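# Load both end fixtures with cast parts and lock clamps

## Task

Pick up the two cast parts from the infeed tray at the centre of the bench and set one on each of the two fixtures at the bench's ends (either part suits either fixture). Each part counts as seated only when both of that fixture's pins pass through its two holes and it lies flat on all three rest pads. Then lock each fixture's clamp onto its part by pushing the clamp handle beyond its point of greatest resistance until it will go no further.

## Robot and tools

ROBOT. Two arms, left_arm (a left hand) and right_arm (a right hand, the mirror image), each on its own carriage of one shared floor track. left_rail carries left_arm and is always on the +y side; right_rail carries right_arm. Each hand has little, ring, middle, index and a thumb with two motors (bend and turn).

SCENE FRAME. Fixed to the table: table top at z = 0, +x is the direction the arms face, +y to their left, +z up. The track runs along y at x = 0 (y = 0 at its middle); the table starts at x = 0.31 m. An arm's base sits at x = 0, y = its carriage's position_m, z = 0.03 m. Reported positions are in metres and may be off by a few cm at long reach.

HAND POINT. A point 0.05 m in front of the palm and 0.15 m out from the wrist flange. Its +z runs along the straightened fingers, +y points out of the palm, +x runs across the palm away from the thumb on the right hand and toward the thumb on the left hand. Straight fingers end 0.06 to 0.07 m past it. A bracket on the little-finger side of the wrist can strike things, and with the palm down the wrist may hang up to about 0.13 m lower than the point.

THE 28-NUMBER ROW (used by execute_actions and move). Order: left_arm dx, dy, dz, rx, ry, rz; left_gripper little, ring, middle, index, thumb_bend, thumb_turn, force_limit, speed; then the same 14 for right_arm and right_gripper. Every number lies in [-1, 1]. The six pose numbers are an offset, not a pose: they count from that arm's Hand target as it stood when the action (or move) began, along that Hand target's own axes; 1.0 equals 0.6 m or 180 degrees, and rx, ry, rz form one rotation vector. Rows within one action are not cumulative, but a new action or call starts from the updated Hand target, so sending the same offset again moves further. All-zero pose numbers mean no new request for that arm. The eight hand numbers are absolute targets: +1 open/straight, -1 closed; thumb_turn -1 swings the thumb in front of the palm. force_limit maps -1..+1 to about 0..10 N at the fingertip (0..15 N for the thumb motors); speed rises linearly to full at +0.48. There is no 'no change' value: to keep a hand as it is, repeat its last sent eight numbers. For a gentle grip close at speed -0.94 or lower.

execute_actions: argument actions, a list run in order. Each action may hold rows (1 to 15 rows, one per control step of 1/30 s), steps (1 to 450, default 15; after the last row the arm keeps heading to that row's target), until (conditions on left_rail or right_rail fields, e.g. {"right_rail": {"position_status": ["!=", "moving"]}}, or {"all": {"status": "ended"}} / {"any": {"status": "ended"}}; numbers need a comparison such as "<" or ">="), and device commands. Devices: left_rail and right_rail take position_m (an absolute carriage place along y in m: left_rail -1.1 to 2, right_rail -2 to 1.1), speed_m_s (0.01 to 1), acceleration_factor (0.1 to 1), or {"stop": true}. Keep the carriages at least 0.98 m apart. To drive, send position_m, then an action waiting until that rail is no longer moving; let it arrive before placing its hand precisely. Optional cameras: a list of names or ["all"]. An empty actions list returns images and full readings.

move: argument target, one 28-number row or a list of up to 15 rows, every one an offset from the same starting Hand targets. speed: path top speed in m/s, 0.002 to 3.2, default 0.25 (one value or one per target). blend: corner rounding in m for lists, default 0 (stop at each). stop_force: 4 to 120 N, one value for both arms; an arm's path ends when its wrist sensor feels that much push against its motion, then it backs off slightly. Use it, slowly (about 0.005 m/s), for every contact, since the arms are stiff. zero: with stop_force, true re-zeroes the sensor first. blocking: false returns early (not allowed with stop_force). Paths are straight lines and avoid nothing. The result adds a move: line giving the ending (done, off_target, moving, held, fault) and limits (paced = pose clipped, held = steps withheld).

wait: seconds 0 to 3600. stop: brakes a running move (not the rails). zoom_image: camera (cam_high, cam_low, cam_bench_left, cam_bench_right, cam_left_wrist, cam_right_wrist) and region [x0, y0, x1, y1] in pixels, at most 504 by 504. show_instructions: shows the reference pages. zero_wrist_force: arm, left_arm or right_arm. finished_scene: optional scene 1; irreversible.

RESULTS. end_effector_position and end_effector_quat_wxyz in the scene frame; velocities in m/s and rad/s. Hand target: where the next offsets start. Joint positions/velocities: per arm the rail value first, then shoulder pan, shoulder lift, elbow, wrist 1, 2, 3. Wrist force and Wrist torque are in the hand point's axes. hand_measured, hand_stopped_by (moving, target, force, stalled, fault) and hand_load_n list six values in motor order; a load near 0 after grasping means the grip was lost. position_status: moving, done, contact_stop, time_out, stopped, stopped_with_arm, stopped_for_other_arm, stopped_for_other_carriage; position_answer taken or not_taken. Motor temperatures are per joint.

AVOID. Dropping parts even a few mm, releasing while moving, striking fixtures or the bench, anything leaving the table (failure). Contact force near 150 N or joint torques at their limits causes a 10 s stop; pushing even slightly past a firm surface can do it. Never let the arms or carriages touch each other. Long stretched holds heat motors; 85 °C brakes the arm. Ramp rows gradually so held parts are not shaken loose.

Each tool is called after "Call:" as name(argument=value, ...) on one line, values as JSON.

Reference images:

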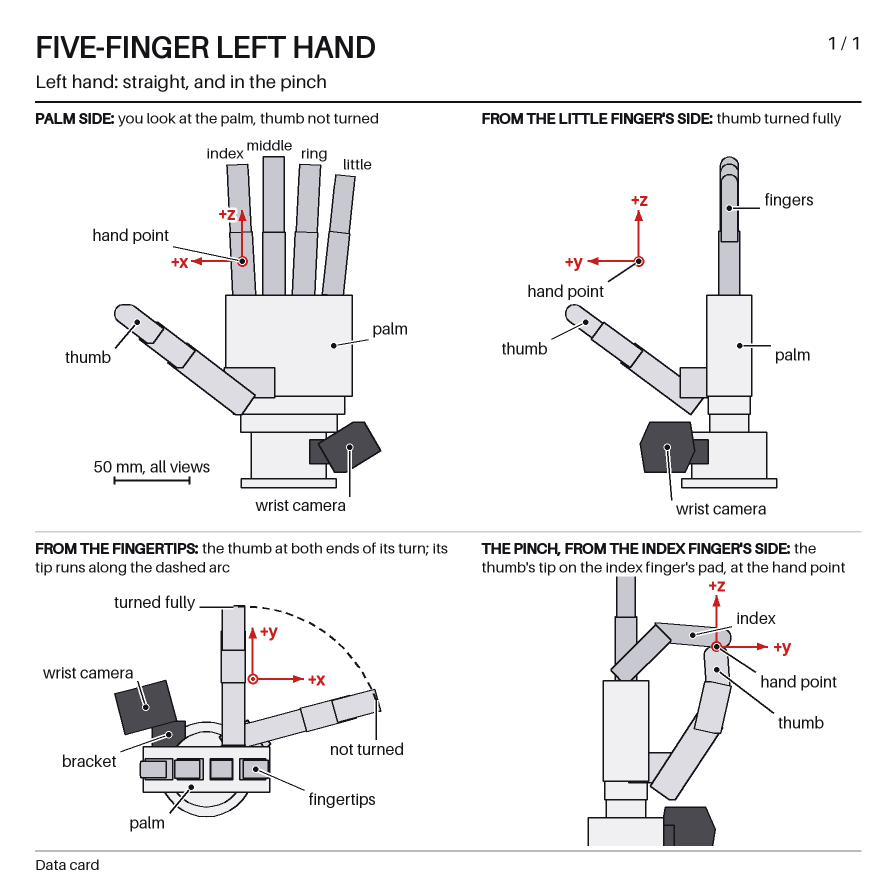

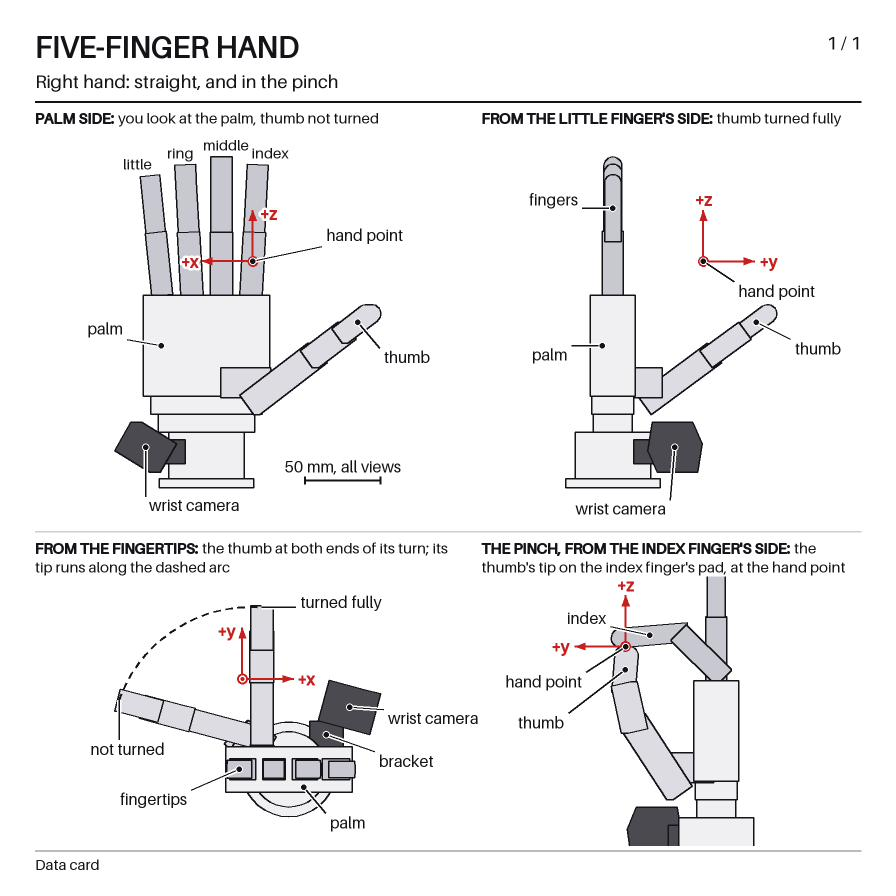

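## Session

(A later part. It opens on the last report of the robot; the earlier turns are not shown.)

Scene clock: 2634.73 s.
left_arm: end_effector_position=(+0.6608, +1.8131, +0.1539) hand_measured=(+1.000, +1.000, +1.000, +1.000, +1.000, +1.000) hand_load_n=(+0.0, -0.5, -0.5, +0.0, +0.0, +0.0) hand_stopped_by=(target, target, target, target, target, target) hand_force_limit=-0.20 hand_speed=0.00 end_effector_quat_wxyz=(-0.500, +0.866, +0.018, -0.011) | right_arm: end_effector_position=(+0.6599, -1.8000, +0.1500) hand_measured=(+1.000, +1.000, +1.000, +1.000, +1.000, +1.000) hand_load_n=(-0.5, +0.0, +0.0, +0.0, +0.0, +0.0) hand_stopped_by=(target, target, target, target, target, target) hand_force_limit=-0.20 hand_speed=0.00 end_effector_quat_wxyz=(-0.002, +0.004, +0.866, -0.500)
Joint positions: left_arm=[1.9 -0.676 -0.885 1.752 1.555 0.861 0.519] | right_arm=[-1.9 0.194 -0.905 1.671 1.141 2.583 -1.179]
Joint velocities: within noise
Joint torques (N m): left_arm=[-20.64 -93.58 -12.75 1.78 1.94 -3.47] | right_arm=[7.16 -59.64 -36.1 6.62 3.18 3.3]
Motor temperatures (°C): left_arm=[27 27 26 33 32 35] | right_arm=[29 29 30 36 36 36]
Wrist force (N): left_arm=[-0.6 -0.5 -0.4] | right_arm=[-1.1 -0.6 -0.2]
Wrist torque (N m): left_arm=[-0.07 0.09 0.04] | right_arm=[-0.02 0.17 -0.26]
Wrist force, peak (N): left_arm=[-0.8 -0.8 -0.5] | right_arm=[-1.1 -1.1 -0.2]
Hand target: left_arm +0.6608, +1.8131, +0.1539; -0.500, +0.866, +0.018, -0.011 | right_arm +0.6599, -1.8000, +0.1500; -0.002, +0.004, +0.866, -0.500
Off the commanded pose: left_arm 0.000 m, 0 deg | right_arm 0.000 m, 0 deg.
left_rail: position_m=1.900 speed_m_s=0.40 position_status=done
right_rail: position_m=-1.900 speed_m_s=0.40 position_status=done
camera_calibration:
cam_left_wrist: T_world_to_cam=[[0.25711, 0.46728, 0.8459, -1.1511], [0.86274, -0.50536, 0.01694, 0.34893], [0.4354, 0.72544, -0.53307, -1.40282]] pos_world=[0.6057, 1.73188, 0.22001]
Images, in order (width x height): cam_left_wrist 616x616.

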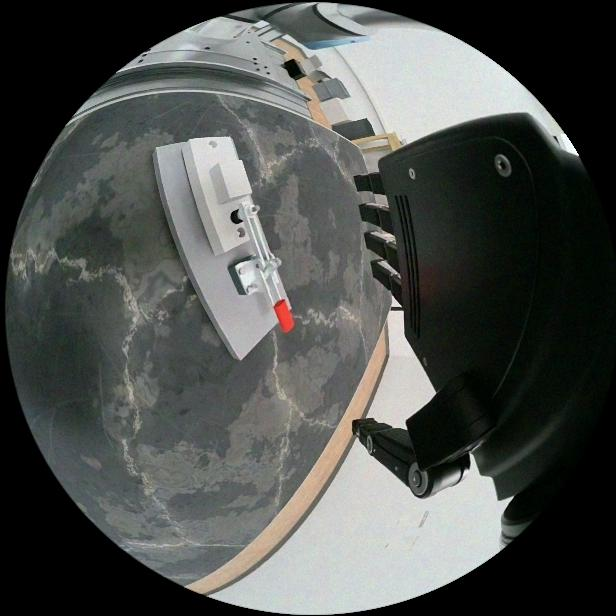

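Call:
move(target=[0.1893,-0.0732,-0.0268,-0.611,0,0,-1,-1,-1,-1,1,1,-0.2,0,0,0,0,0,0,0,1,1,1,1,1,1,-0.2,0], speed=0.15)

Call:
move(target=[0,-0.0855,0.0718,0,-0.0429,-0.0511,-1,-1,-1,-1,1,1,-0.2,0,0,0,0,0,0,0,1,1,1,1,1,1,-0.2,0], speed=0.08, cameras=["cam_bench_left","cam_left_wrist"])

Call:
zoom_image(camera="cam_bench_left", region=[320, 220, 450, 350])

Scene clock: 2708.13 s.
left_arm: end_effector_position=(+0.7740, +1.8259, +0.2000) hand_measured=(-1.000, -1.000, -1.000, -1.000, +1.000, +1.000) hand_load_n=(+0.0, +0.0, +0.0, +0.0, +0.0, +0.0) hand_stopped_by=(target, target, target, target, target, target) hand_force_limit=-0.20 hand_speed=0.00 end_effector_quat_wxyz=(+0.422, +0.906, +0.019, +0.009) | right_arm: end_effector_position=(+0.6599, -1.8000, +0.1500) hand_measured=(+1.000, +1.000, +1.000, +1.000, +1.000, +1.000) hand_load_n=(+0.0, +0.0, +0.0, +0.0, +0.0, -0.5) hand_stopped_by=(target, target, target, target, target, target) hand_force_limit=-0.20 hand_speed=0.00 end_effector_quat_wxyz=(-0.002, +0.004, +0.866, -0.500)
Joint positions: left_arm=[1.9 -0.009 -0.869 1.518 0.861 2.441 1.492] | right_arm=[-1.9 0.194 -0.905 1.671 1.141 2.583 -1.179]
Joint torques (N m): left_arm=[17.34 -75.22 -40.43 1.88 3.99 3.76] | right_arm=[5.98 -59.09 -35.78 6.79 3.19 3.1]
Wrist force (N): left_arm=[0.1 -0.3 0.5] | right_arm=[-0.2 -0.4 -0.1]
Wrist torque (N m): left_arm=[-0.12 0.01 -0.10] | right_arm=[0.01 0.04 -0.19]
Wrist force, peak (N): left_arm=[-1.0 -0.7 -0.3] | right_arm=[-1.3 -1.1 -0.2]
Hand target: left_arm +0.7740, +1.8259, +0.2000; +0.422, +0.906, +0.019, +0.009 | right_arm +0.6599, -1.8000, +0.1500; -0.002, +0.004, +0.866, -0.500
Off the commanded pose: left_arm 0.000 m, 0 deg | right_arm 0.000 m, 0 deg.
left_rail: position_m=1.900 speed_m_s=0.40 position_status=done
right_rail: position_m=-1.900 speed_m_s=0.40 position_status=done
move: done

Scene clock: 2709.87 s.
left_arm: end_effector_position=(+0.7740, +1.8259, +0.1331) hand_measured=(-1.000, -1.000, -1.000, -1.000, +1.000, +1.000) hand_load_n=(+0.0, +0.0, +0.0, +0.0, +0.0, +0.0) hand_stopped_by=(target, target, target, target, target, target) hand_force_limit=-0.20 hand_speed=0.00 end_effector_quat_wxyz=(+0.422, +0.900, +0.063, -0.086) | right_arm: end_effector_position=(+0.6599, -1.8000, +0.1500) hand_measured=(+1.000, +1.000, +1.000, +1.000, +1.000, +1.000) hand_load_n=(+0.0, +0.0, +0.0, +0.0, +0.0, +0.0) hand_stopped_by=(target, target, target, target, target, target) hand_force_limit=-0.20 hand_speed=0.00 end_effector_quat_wxyz=(-0.002, +0.004, +0.866, -0.500)
Joint positions: left_arm=[1.9 -0.007 -0.744 1.473 0.993 2.452 1.495] | right_arm=[-1.9 0.194 -0.905 1.671 1.141 2.583 -1.179]
Joint torques (N m): left_arm=[17.17 -81.55 -38.51 6.21 4.21 3.45] | right_arm=[6.83 -60.08 -36.09 6.72 3.01 3.15]
Wrist force (N): left_arm=[-0.1 -0.4 -0.3] | right_arm=[-1.0 -0.7 0.0]
Wrist torque (N m): left_arm=[-0.12 -0.02 -0.14] | right_arm=[-0.04 0.16 -0.26]
Wrist force, peak (N): left_arm=[-0.3 -0.8 0.6] | right_arm=[-1.5 -0.6 0.1]
Hand target: left_arm +0.7740, +1.8259, +0.1330; +0.422, +0.900, +0.063, -0.086 | right_arm +0.6599, -1.8000, +0.1500; -0.002, +0.004, +0.866, -0.500
Off the commanded pose: left_arm 0.000 m, 0 deg | right_arm 0.000 m, 0 deg.
left_rail: position_m=1.900 speed_m_s=0.40 position_status=done
right_rail: position_m=-1.900 speed_m_s=0.40 position_status=done
move: done
cam_left_wrist: T_world_to_cam=[[0.09401, 0.64374, -0.75945, -1.1509], [0.91766, 0.2398, 0.31686, -1.18485], [0.38609, -0.7267, -0.56819, 1.22179]] pos_world=[0.72375, 1.91288, 0.1956]

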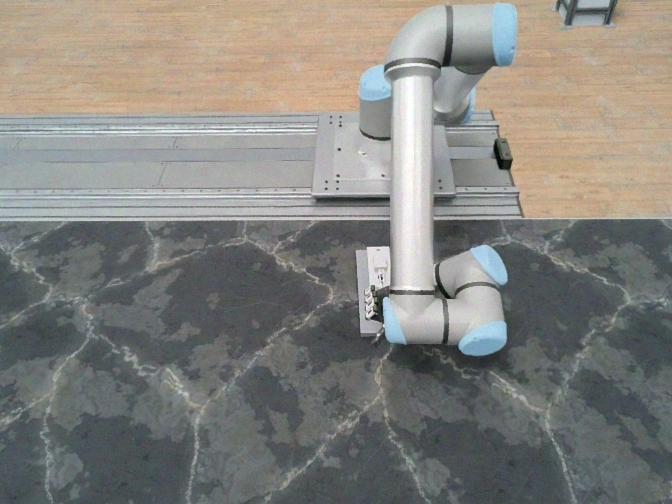

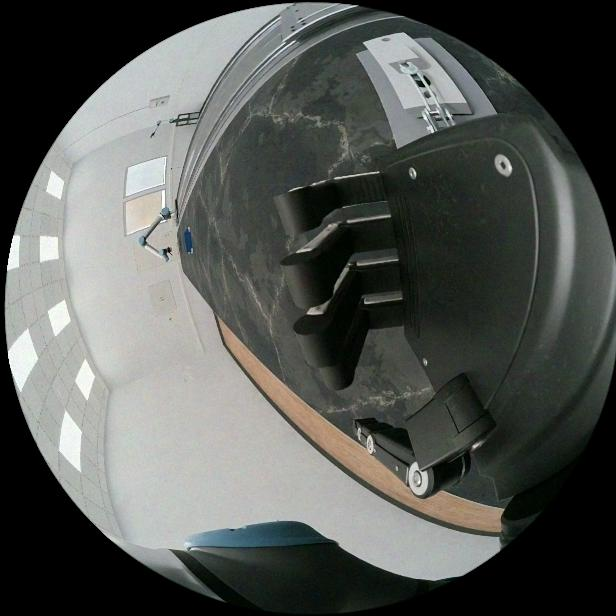

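Scaled by 3.877.

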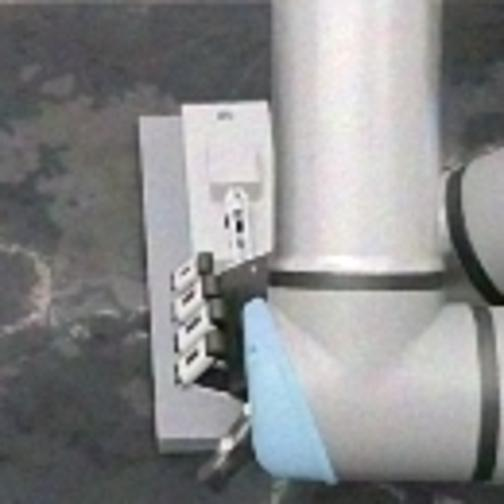

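Call:
move(target=[0.0139,-0.0499,0.0419,0,0,0,-1,-1,-1,-1,1,1,-0.2,0,0,0,0,0,0,0,1,1,1,1,1,1,-0.2,0], speed=0.015, stop_force=12)

Scene clock: 2726.07 s.
left_arm: end_effector_position=(+0.7739, +1.8259, +0.0936) hand_measured=(-1.000, -1.000, -1.000, -1.000, +1.000, +1.000) hand_load_n=(+0.0, +0.0, +0.0, +0.0, +0.0, +0.0) hand_stopped_by=(target, target, target, target, target, target) hand_force_limit=-0.20 hand_speed=0.00 end_effector_quat_wxyz=(+0.422, +0.900, +0.063, -0.086) | right_arm: end_effector_position=(+0.6599, -1.8000, +0.1500) hand_measured=(+1.000, +1.000, +1.000, +1.000, +1.000, +1.000) hand_load_n=(+0.0, +0.0, +0.0, +0.0, +0.0, -0.5) hand_stopped_by=(target, target, target, target, target, target) hand_force_limit=-0.20 hand_speed=0.00 end_effector_quat_wxyz=(-0.002, +0.004, +0.866, -0.500)
Joint positions: left_arm=[1.9 -0.007 -0.699 1.475 0.947 2.452 1.495] | right_arm=[-1.9 0.194 -0.905 1.671 1.141 2.583 -1.179]
Joint torques (N m): left_arm=[14.76 -97.26 -20.92 3.44 -0.89 3.4] | right_arm=[6.55 -58.51 -35.6 6.66 3.1 3.29]
Wrist force (N): left_arm=[-5.3 9.2 -8.6] | right_arm=[-1.0 -0.8 -0.4]
Wrist torque (N m): left_arm=[0.77 -0.25 -0.93] | right_arm=[-0.02 0.17 -0.25]
Wrist force, peak (N): left_arm=[-6.5 11.4 -10.5] | right_arm=[-1.1 -1.1 -0.4]
Hand target: left_arm +0.7739, +1.8259, +0.0936; +0.422, +0.900, +0.063, -0.086 (not the last commanded pose) | right_arm +0.6599, -1.8000, +0.1500; -0.002, +0.004, +0.866, -0.500
Off the commanded pose: left_arm 0.001 m, 0 deg | right_arm 0.000 m, 0 deg.
left_rail: position_m=1.900 speed_m_s=0.40 position_status=done
right_rail: position_m=-1.900 speed_m_s=0.40 position_status=done
move: contact (left_arm)

Call:
move(target=[0.0035,-0.0125,0.0105,0,0,0,-1,-1,-1,-1,1,1,-0.2,0,0,0,0,0,0,0,1,1,1,1,1,1,-0.2,0], speed=0.01, stop_force=40, cameras=["cam_left_wrist"])

Call:
zoom_image(camera="cam_left_wrist", region=[320, 10, 520, 210])

Scene clock: 2746.70 s.
left_arm: end_effector_position=(+0.7739, +1.8259, +0.0924) hand_measured=(-1.000, -1.000, -1.000, -1.000, +1.000, +1.000) hand_load_n=(+0.0, +0.0, +0.0, +0.0, +0.0, +0.0) hand_stopped_by=(target, target, target, target, target, target) hand_force_limit=-0.20 hand_speed=0.00 end_effector_quat_wxyz=(+0.422, +0.900, +0.063, -0.086) | right_arm: end_effector_position=(+0.6599, -1.8000, +0.1500) hand_measured=(+1.000, +1.000, +1.000, +1.000, +1.000, +1.000) hand_load_n=(+0.0, -0.5, +0.0, +0.0, +0.0, -0.5) hand_stopped_by=(target, target, target, target, target, target) hand_force_limit=-0.20 hand_speed=0.00 end_effector_quat_wxyz=(-0.002, +0.004, +0.866, -0.500)
Joint positions: left_arm=[1.9 -0.007 -0.698 1.475 0.946 2.452 1.495] | right_arm=[-1.9 0.194 -0.905 1.671 1.141 2.583 -1.179]
Joint torques (N m): left_arm=[8.21 -70.38 -19.21 -3.32 -8.42 3.39] | right_arm=[5.92 -58.83 -36.03 6.58 3.09 3.22]
Wrist force (N): left_arm=[-19.8 35.3 -37.1] | right_arm=[-0.7 -0.8 -0.1]
Wrist torque (N m): left_arm=[3.61 -1.06 -3.07] | right_arm=[-0.05 0.10 -0.23]
Wrist force, peak (N): left_arm=[-23.2 44.0 -46.0] | right_arm=[-1.3 -0.9 -0.3]
Hand target: left_arm +0.7739, +1.8259, +0.0924; +0.422, +0.900, +0.063, -0.086 (not the last commanded pose) | right_arm +0.6599, -1.8000, +0.1500; -0.002, +0.004, +0.866, -0.500
Off the commanded pose: left_arm 0.009 m, 0 deg | right_arm 0.000 m, 0 deg.
left_rail: position_m=1.900 speed_m_s=0.40 position_status=done
right_rail: position_m=-1.900 speed_m_s=0.40 position_status=done
move: contact (left_arm)
cam_left_wrist: T_world_to_cam=[[0.09376, 0.64361, -0.75959, -1.18128], [0.91777, 0.23984, 0.31651, -1.17209], [0.38589, -0.7268, -0.5682, 1.19906]] pos_world=[0.72375, 1.91288, 0.155]

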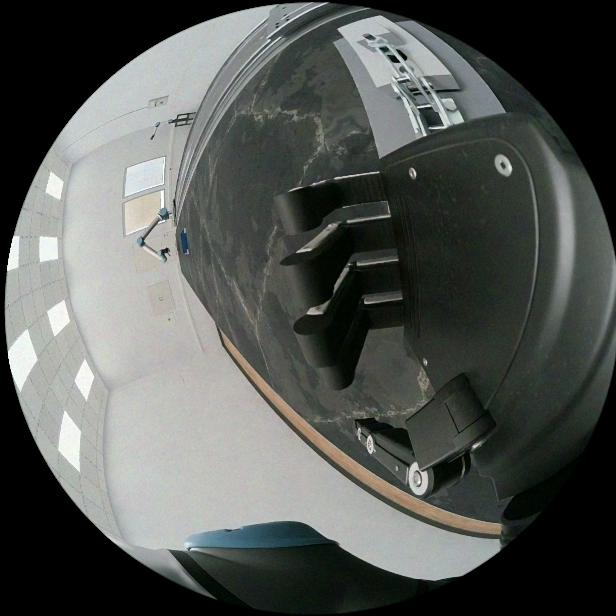

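Scaled by 2.520 from the camera's image (finer frame: 880x880).

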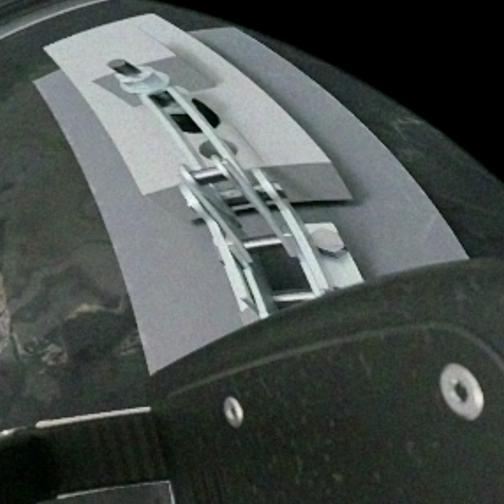

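Call:
move(target=[-0.0347,0.1248,-0.1047,0,0,0,-1,-1,-1,-1,1,1,-0.2,0,0,0,0,0,0,0,1,1,1,1,1,1,-0.2,0], speed=0.1)

Call:
move(target=[-0.1852,-0.0355,0.1232,0.6083,0.0775,-0.0069,1,1,1,1,1,1,-0.2,0,0,0,0,0,0,0,1,1,1,1,1,1,-0.2,0], speed=0.15, cameras=["cam_left_wrist","cam_right_wrist","cam_bench_left","cam_bench_right"])

Call:
zoom_image(camera="cam_left_wrist", region=[203, 200, 323, 320])

Call:
zoom_image(camera="cam_right_wrist", region=[300, 200, 420, 320])

Call:
zoom_image(camera="cam_right_wrist", region=[300, 220, 420, 340])

Scene clock: 2792.30 s.
left_arm: end_effector_position=(+0.7739, +1.8259, +0.1922) hand_measured=(-1.000, -1.000, -1.000, -1.000, +1.000, +1.000) hand_load_n=(+0.0, +0.0, +0.0, +0.0, +0.0, +0.0) hand_stopped_by=(target, target, target, target, target, target) hand_force_limit=-0.20 hand_speed=0.00 end_effector_quat_wxyz=(+0.422, +0.900, +0.063, -0.086) | right_arm: end_effector_position=(+0.6599, -1.8000, +0.1500) hand_measured=(+1.000, +1.000, +1.000, +1.000, +1.000, +1.000) hand_load_n=(-0.5, +0.0, +0.0, +0.0, +0.0, -0.5) hand_stopped_by=(target, target, target, target, target, target) hand_force_limit=-0.20 hand_speed=0.00 end_effector_quat_wxyz=(-0.002, +0.004, +0.866, -0.500)
Joint positions: left_arm=[1.9 -0.007 -0.805 1.463 1.066 2.452 1.495] | right_arm=[-1.9 0.194 -0.905 1.671 1.141 2.583 -1.179]
Joint torques (N m): left_arm=[-14.36 -105.6 -39.84 6.2 2.29 2.24] | right_arm=[7.45 -60.3 -35.97 6.6 3.13 3.24]
Wrist force (N): left_arm=[-0.1 -0.4 0.1] | right_arm=[-0.6 -0.6 0.3]
Wrist torque (N m): left_arm=[-0.13 0.01 -0.11] | right_arm=[-0.05 0.09 -0.23]
Wrist force, peak (N): left_arm=[-19.6 35.3 -37.4] | right_arm=[-1.5 -0.7 -0.2]
Hand target: left_arm +0.7739, +1.8259, +0.1923; +0.422, +0.900, +0.063, -0.086 | right_arm +0.6599, -1.8000, +0.1500; -0.002, +0.004, +0.866, -0.500
Off the commanded pose: left_arm 0.000 m, 0 deg | right_arm 0.000 m, 0 deg.
left_rail: position_m=1.900 speed_m_s=0.40 position_status=done
right_rail: position_m=-1.900 speed_m_s=0.40 position_status=done
move: done

Scene clock: 2799.23 s.
left_arm: end_effector_position=(+0.6539, +1.7779, +0.1531) hand_measured=(+1.000, +1.000, +1.000, +1.000, +1.000, +1.000) hand_load_n=(+0.0, +0.0, +0.0, +0.0, +0.0, -0.5) hand_stopped_by=(target, target, target, target, target, target) hand_force_limit=-0.20 hand_speed=0.00 end_effector_quat_wxyz=(-0.500, +0.866, +0.018, -0.011) | right_arm: end_effector_position=(+0.6599, -1.8000, +0.1500) hand_measured=(+1.000, +1.000, +1.000, +1.000, +1.000, +1.000) hand_load_n=(+0.0, +0.0, +0.0, +0.0, +0.0, +0.0) hand_stopped_by=(target, target, target, target, target, target) hand_force_limit=-0.20 hand_speed=0.00 end_effector_quat_wxyz=(-0.002, +0.004, +0.866, -0.500)
Joint positions: left_arm=[1.9 -0.722 -0.874 1.736 1.584 0.896 0.482] | right_arm=[-1.9 0.194 -0.905 1.671 1.141 2.583 -1.179]
Joint torques (N m): left_arm=[-22.21 -67.66 -12.96 5.59 -2.92 -3.86] | right_arm=[6.79 -58.85 -36.06 6.35 2.94 3.27]
Wrist force (N): left_arm=[-0.5 -0.2 -0.3] | right_arm=[-1.0 -0.7 -0.1]
Wrist torque (N m): left_arm=[-0.03 0.09 0.06] | right_arm=[-0.03 0.17 -0.25]
Wrist force, peak (N): left_arm=[-0.3 -0.9 0.4] | right_arm=[-1.4 -1.0 0.1]
Hand target: left_arm +0.6539, +1.7779, +0.1530; -0.500, +0.866, +0.018, -0.011 | right_arm +0.6599, -1.8000, +0.1500; -0.002, +0.004, +0.866, -0.500
Off the commanded pose: left_arm 0.000 m, 0 deg | right_arm 0.000 m, 0 deg.
left_rail: position_m=1.900 speed_m_s=0.40 position_status=done
right_rail: position_m=-1.900 speed_m_s=0.40 position_status=done
move: done
cam_left_wrist: T_world_to_cam=[[0.25782, 0.46801, 0.84528, -1.13374], [0.86298, -0.50497, 0.01637, 0.33642], [0.4345, 0.72524, -0.53407, -1.37361]] pos_world=[0.5988, 1.69668, 0.21921]
cam_right_wrist: T_world_to_cam=[[-0.28249, 0.42034, -0.86227, 1.07609], [0.83879, 0.54437, -0.00943, 0.43563], [0.46543, -0.72593, -0.50636, -1.41901]] pos_world=[0.59904, -1.71957, 0.21346]
Images, in order (width x height): cam_bench_left 672x504, cam_bench_right 672x504, cam_left_wrist 616x616, cam_right_wrist 616x616.

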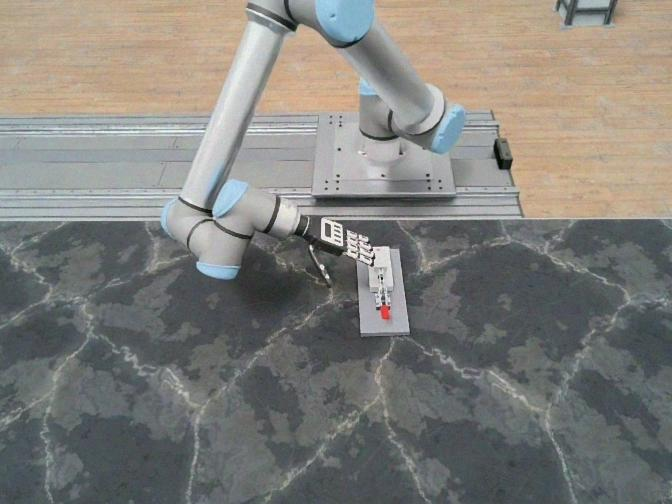

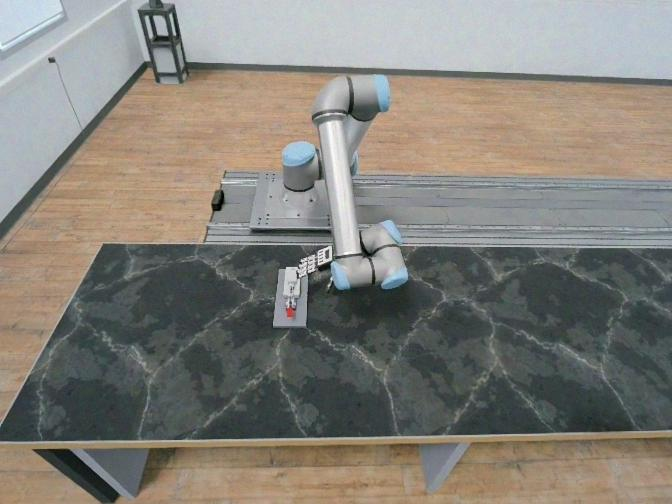

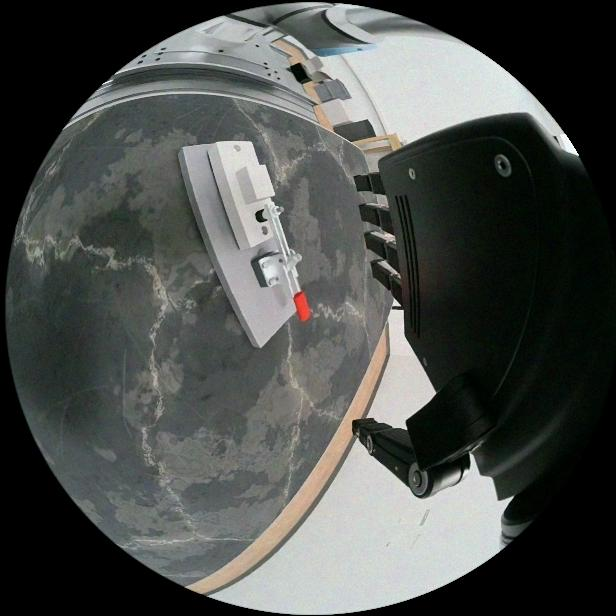

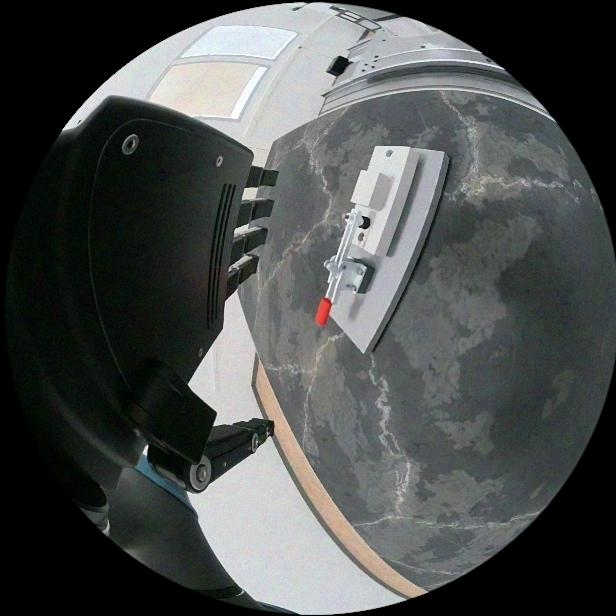

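Scaled by 4.200 from the camera's image (finer frame: 880x880).

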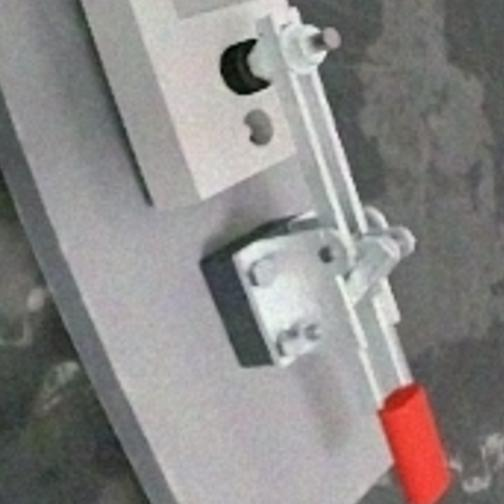

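Scaled by 4.200 from the camera's image (finer frame: 880x880).

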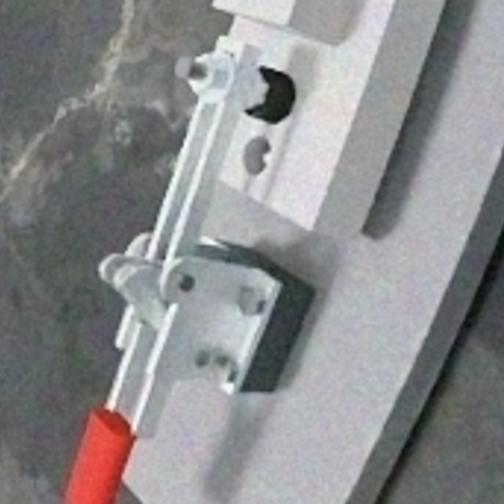

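Scaled by 4.200 from the camera's image (finer frame: 880x880).

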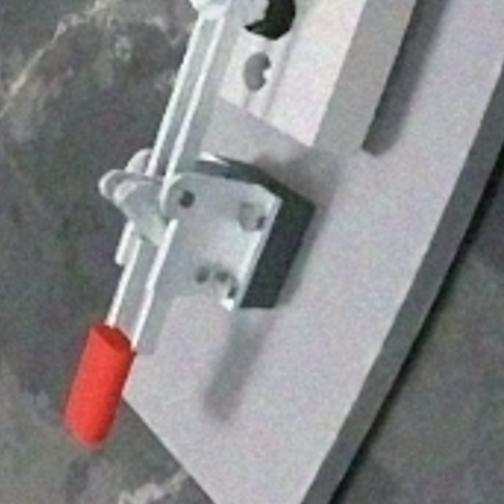

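Call:
zoom_image(camera="cam_left_wrist", region=[240, 240, 340, 340])

Call:
zoom_image(camera="cam_right_wrist", region=[290, 245, 390, 345])

Scaled by 5.040 from the camera's image (finer frame: 880x880).

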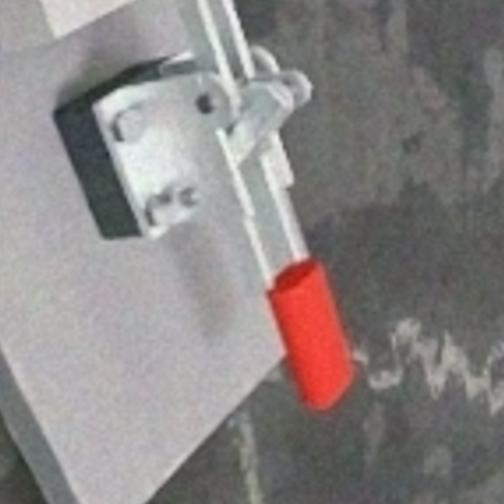

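Scaled by 5.040 from the camera's image (finer frame: 880x880).

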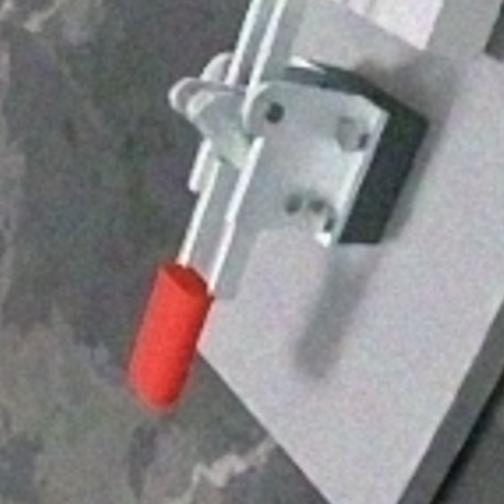

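Call:
finished_scene()

The scene is finished: the task was done.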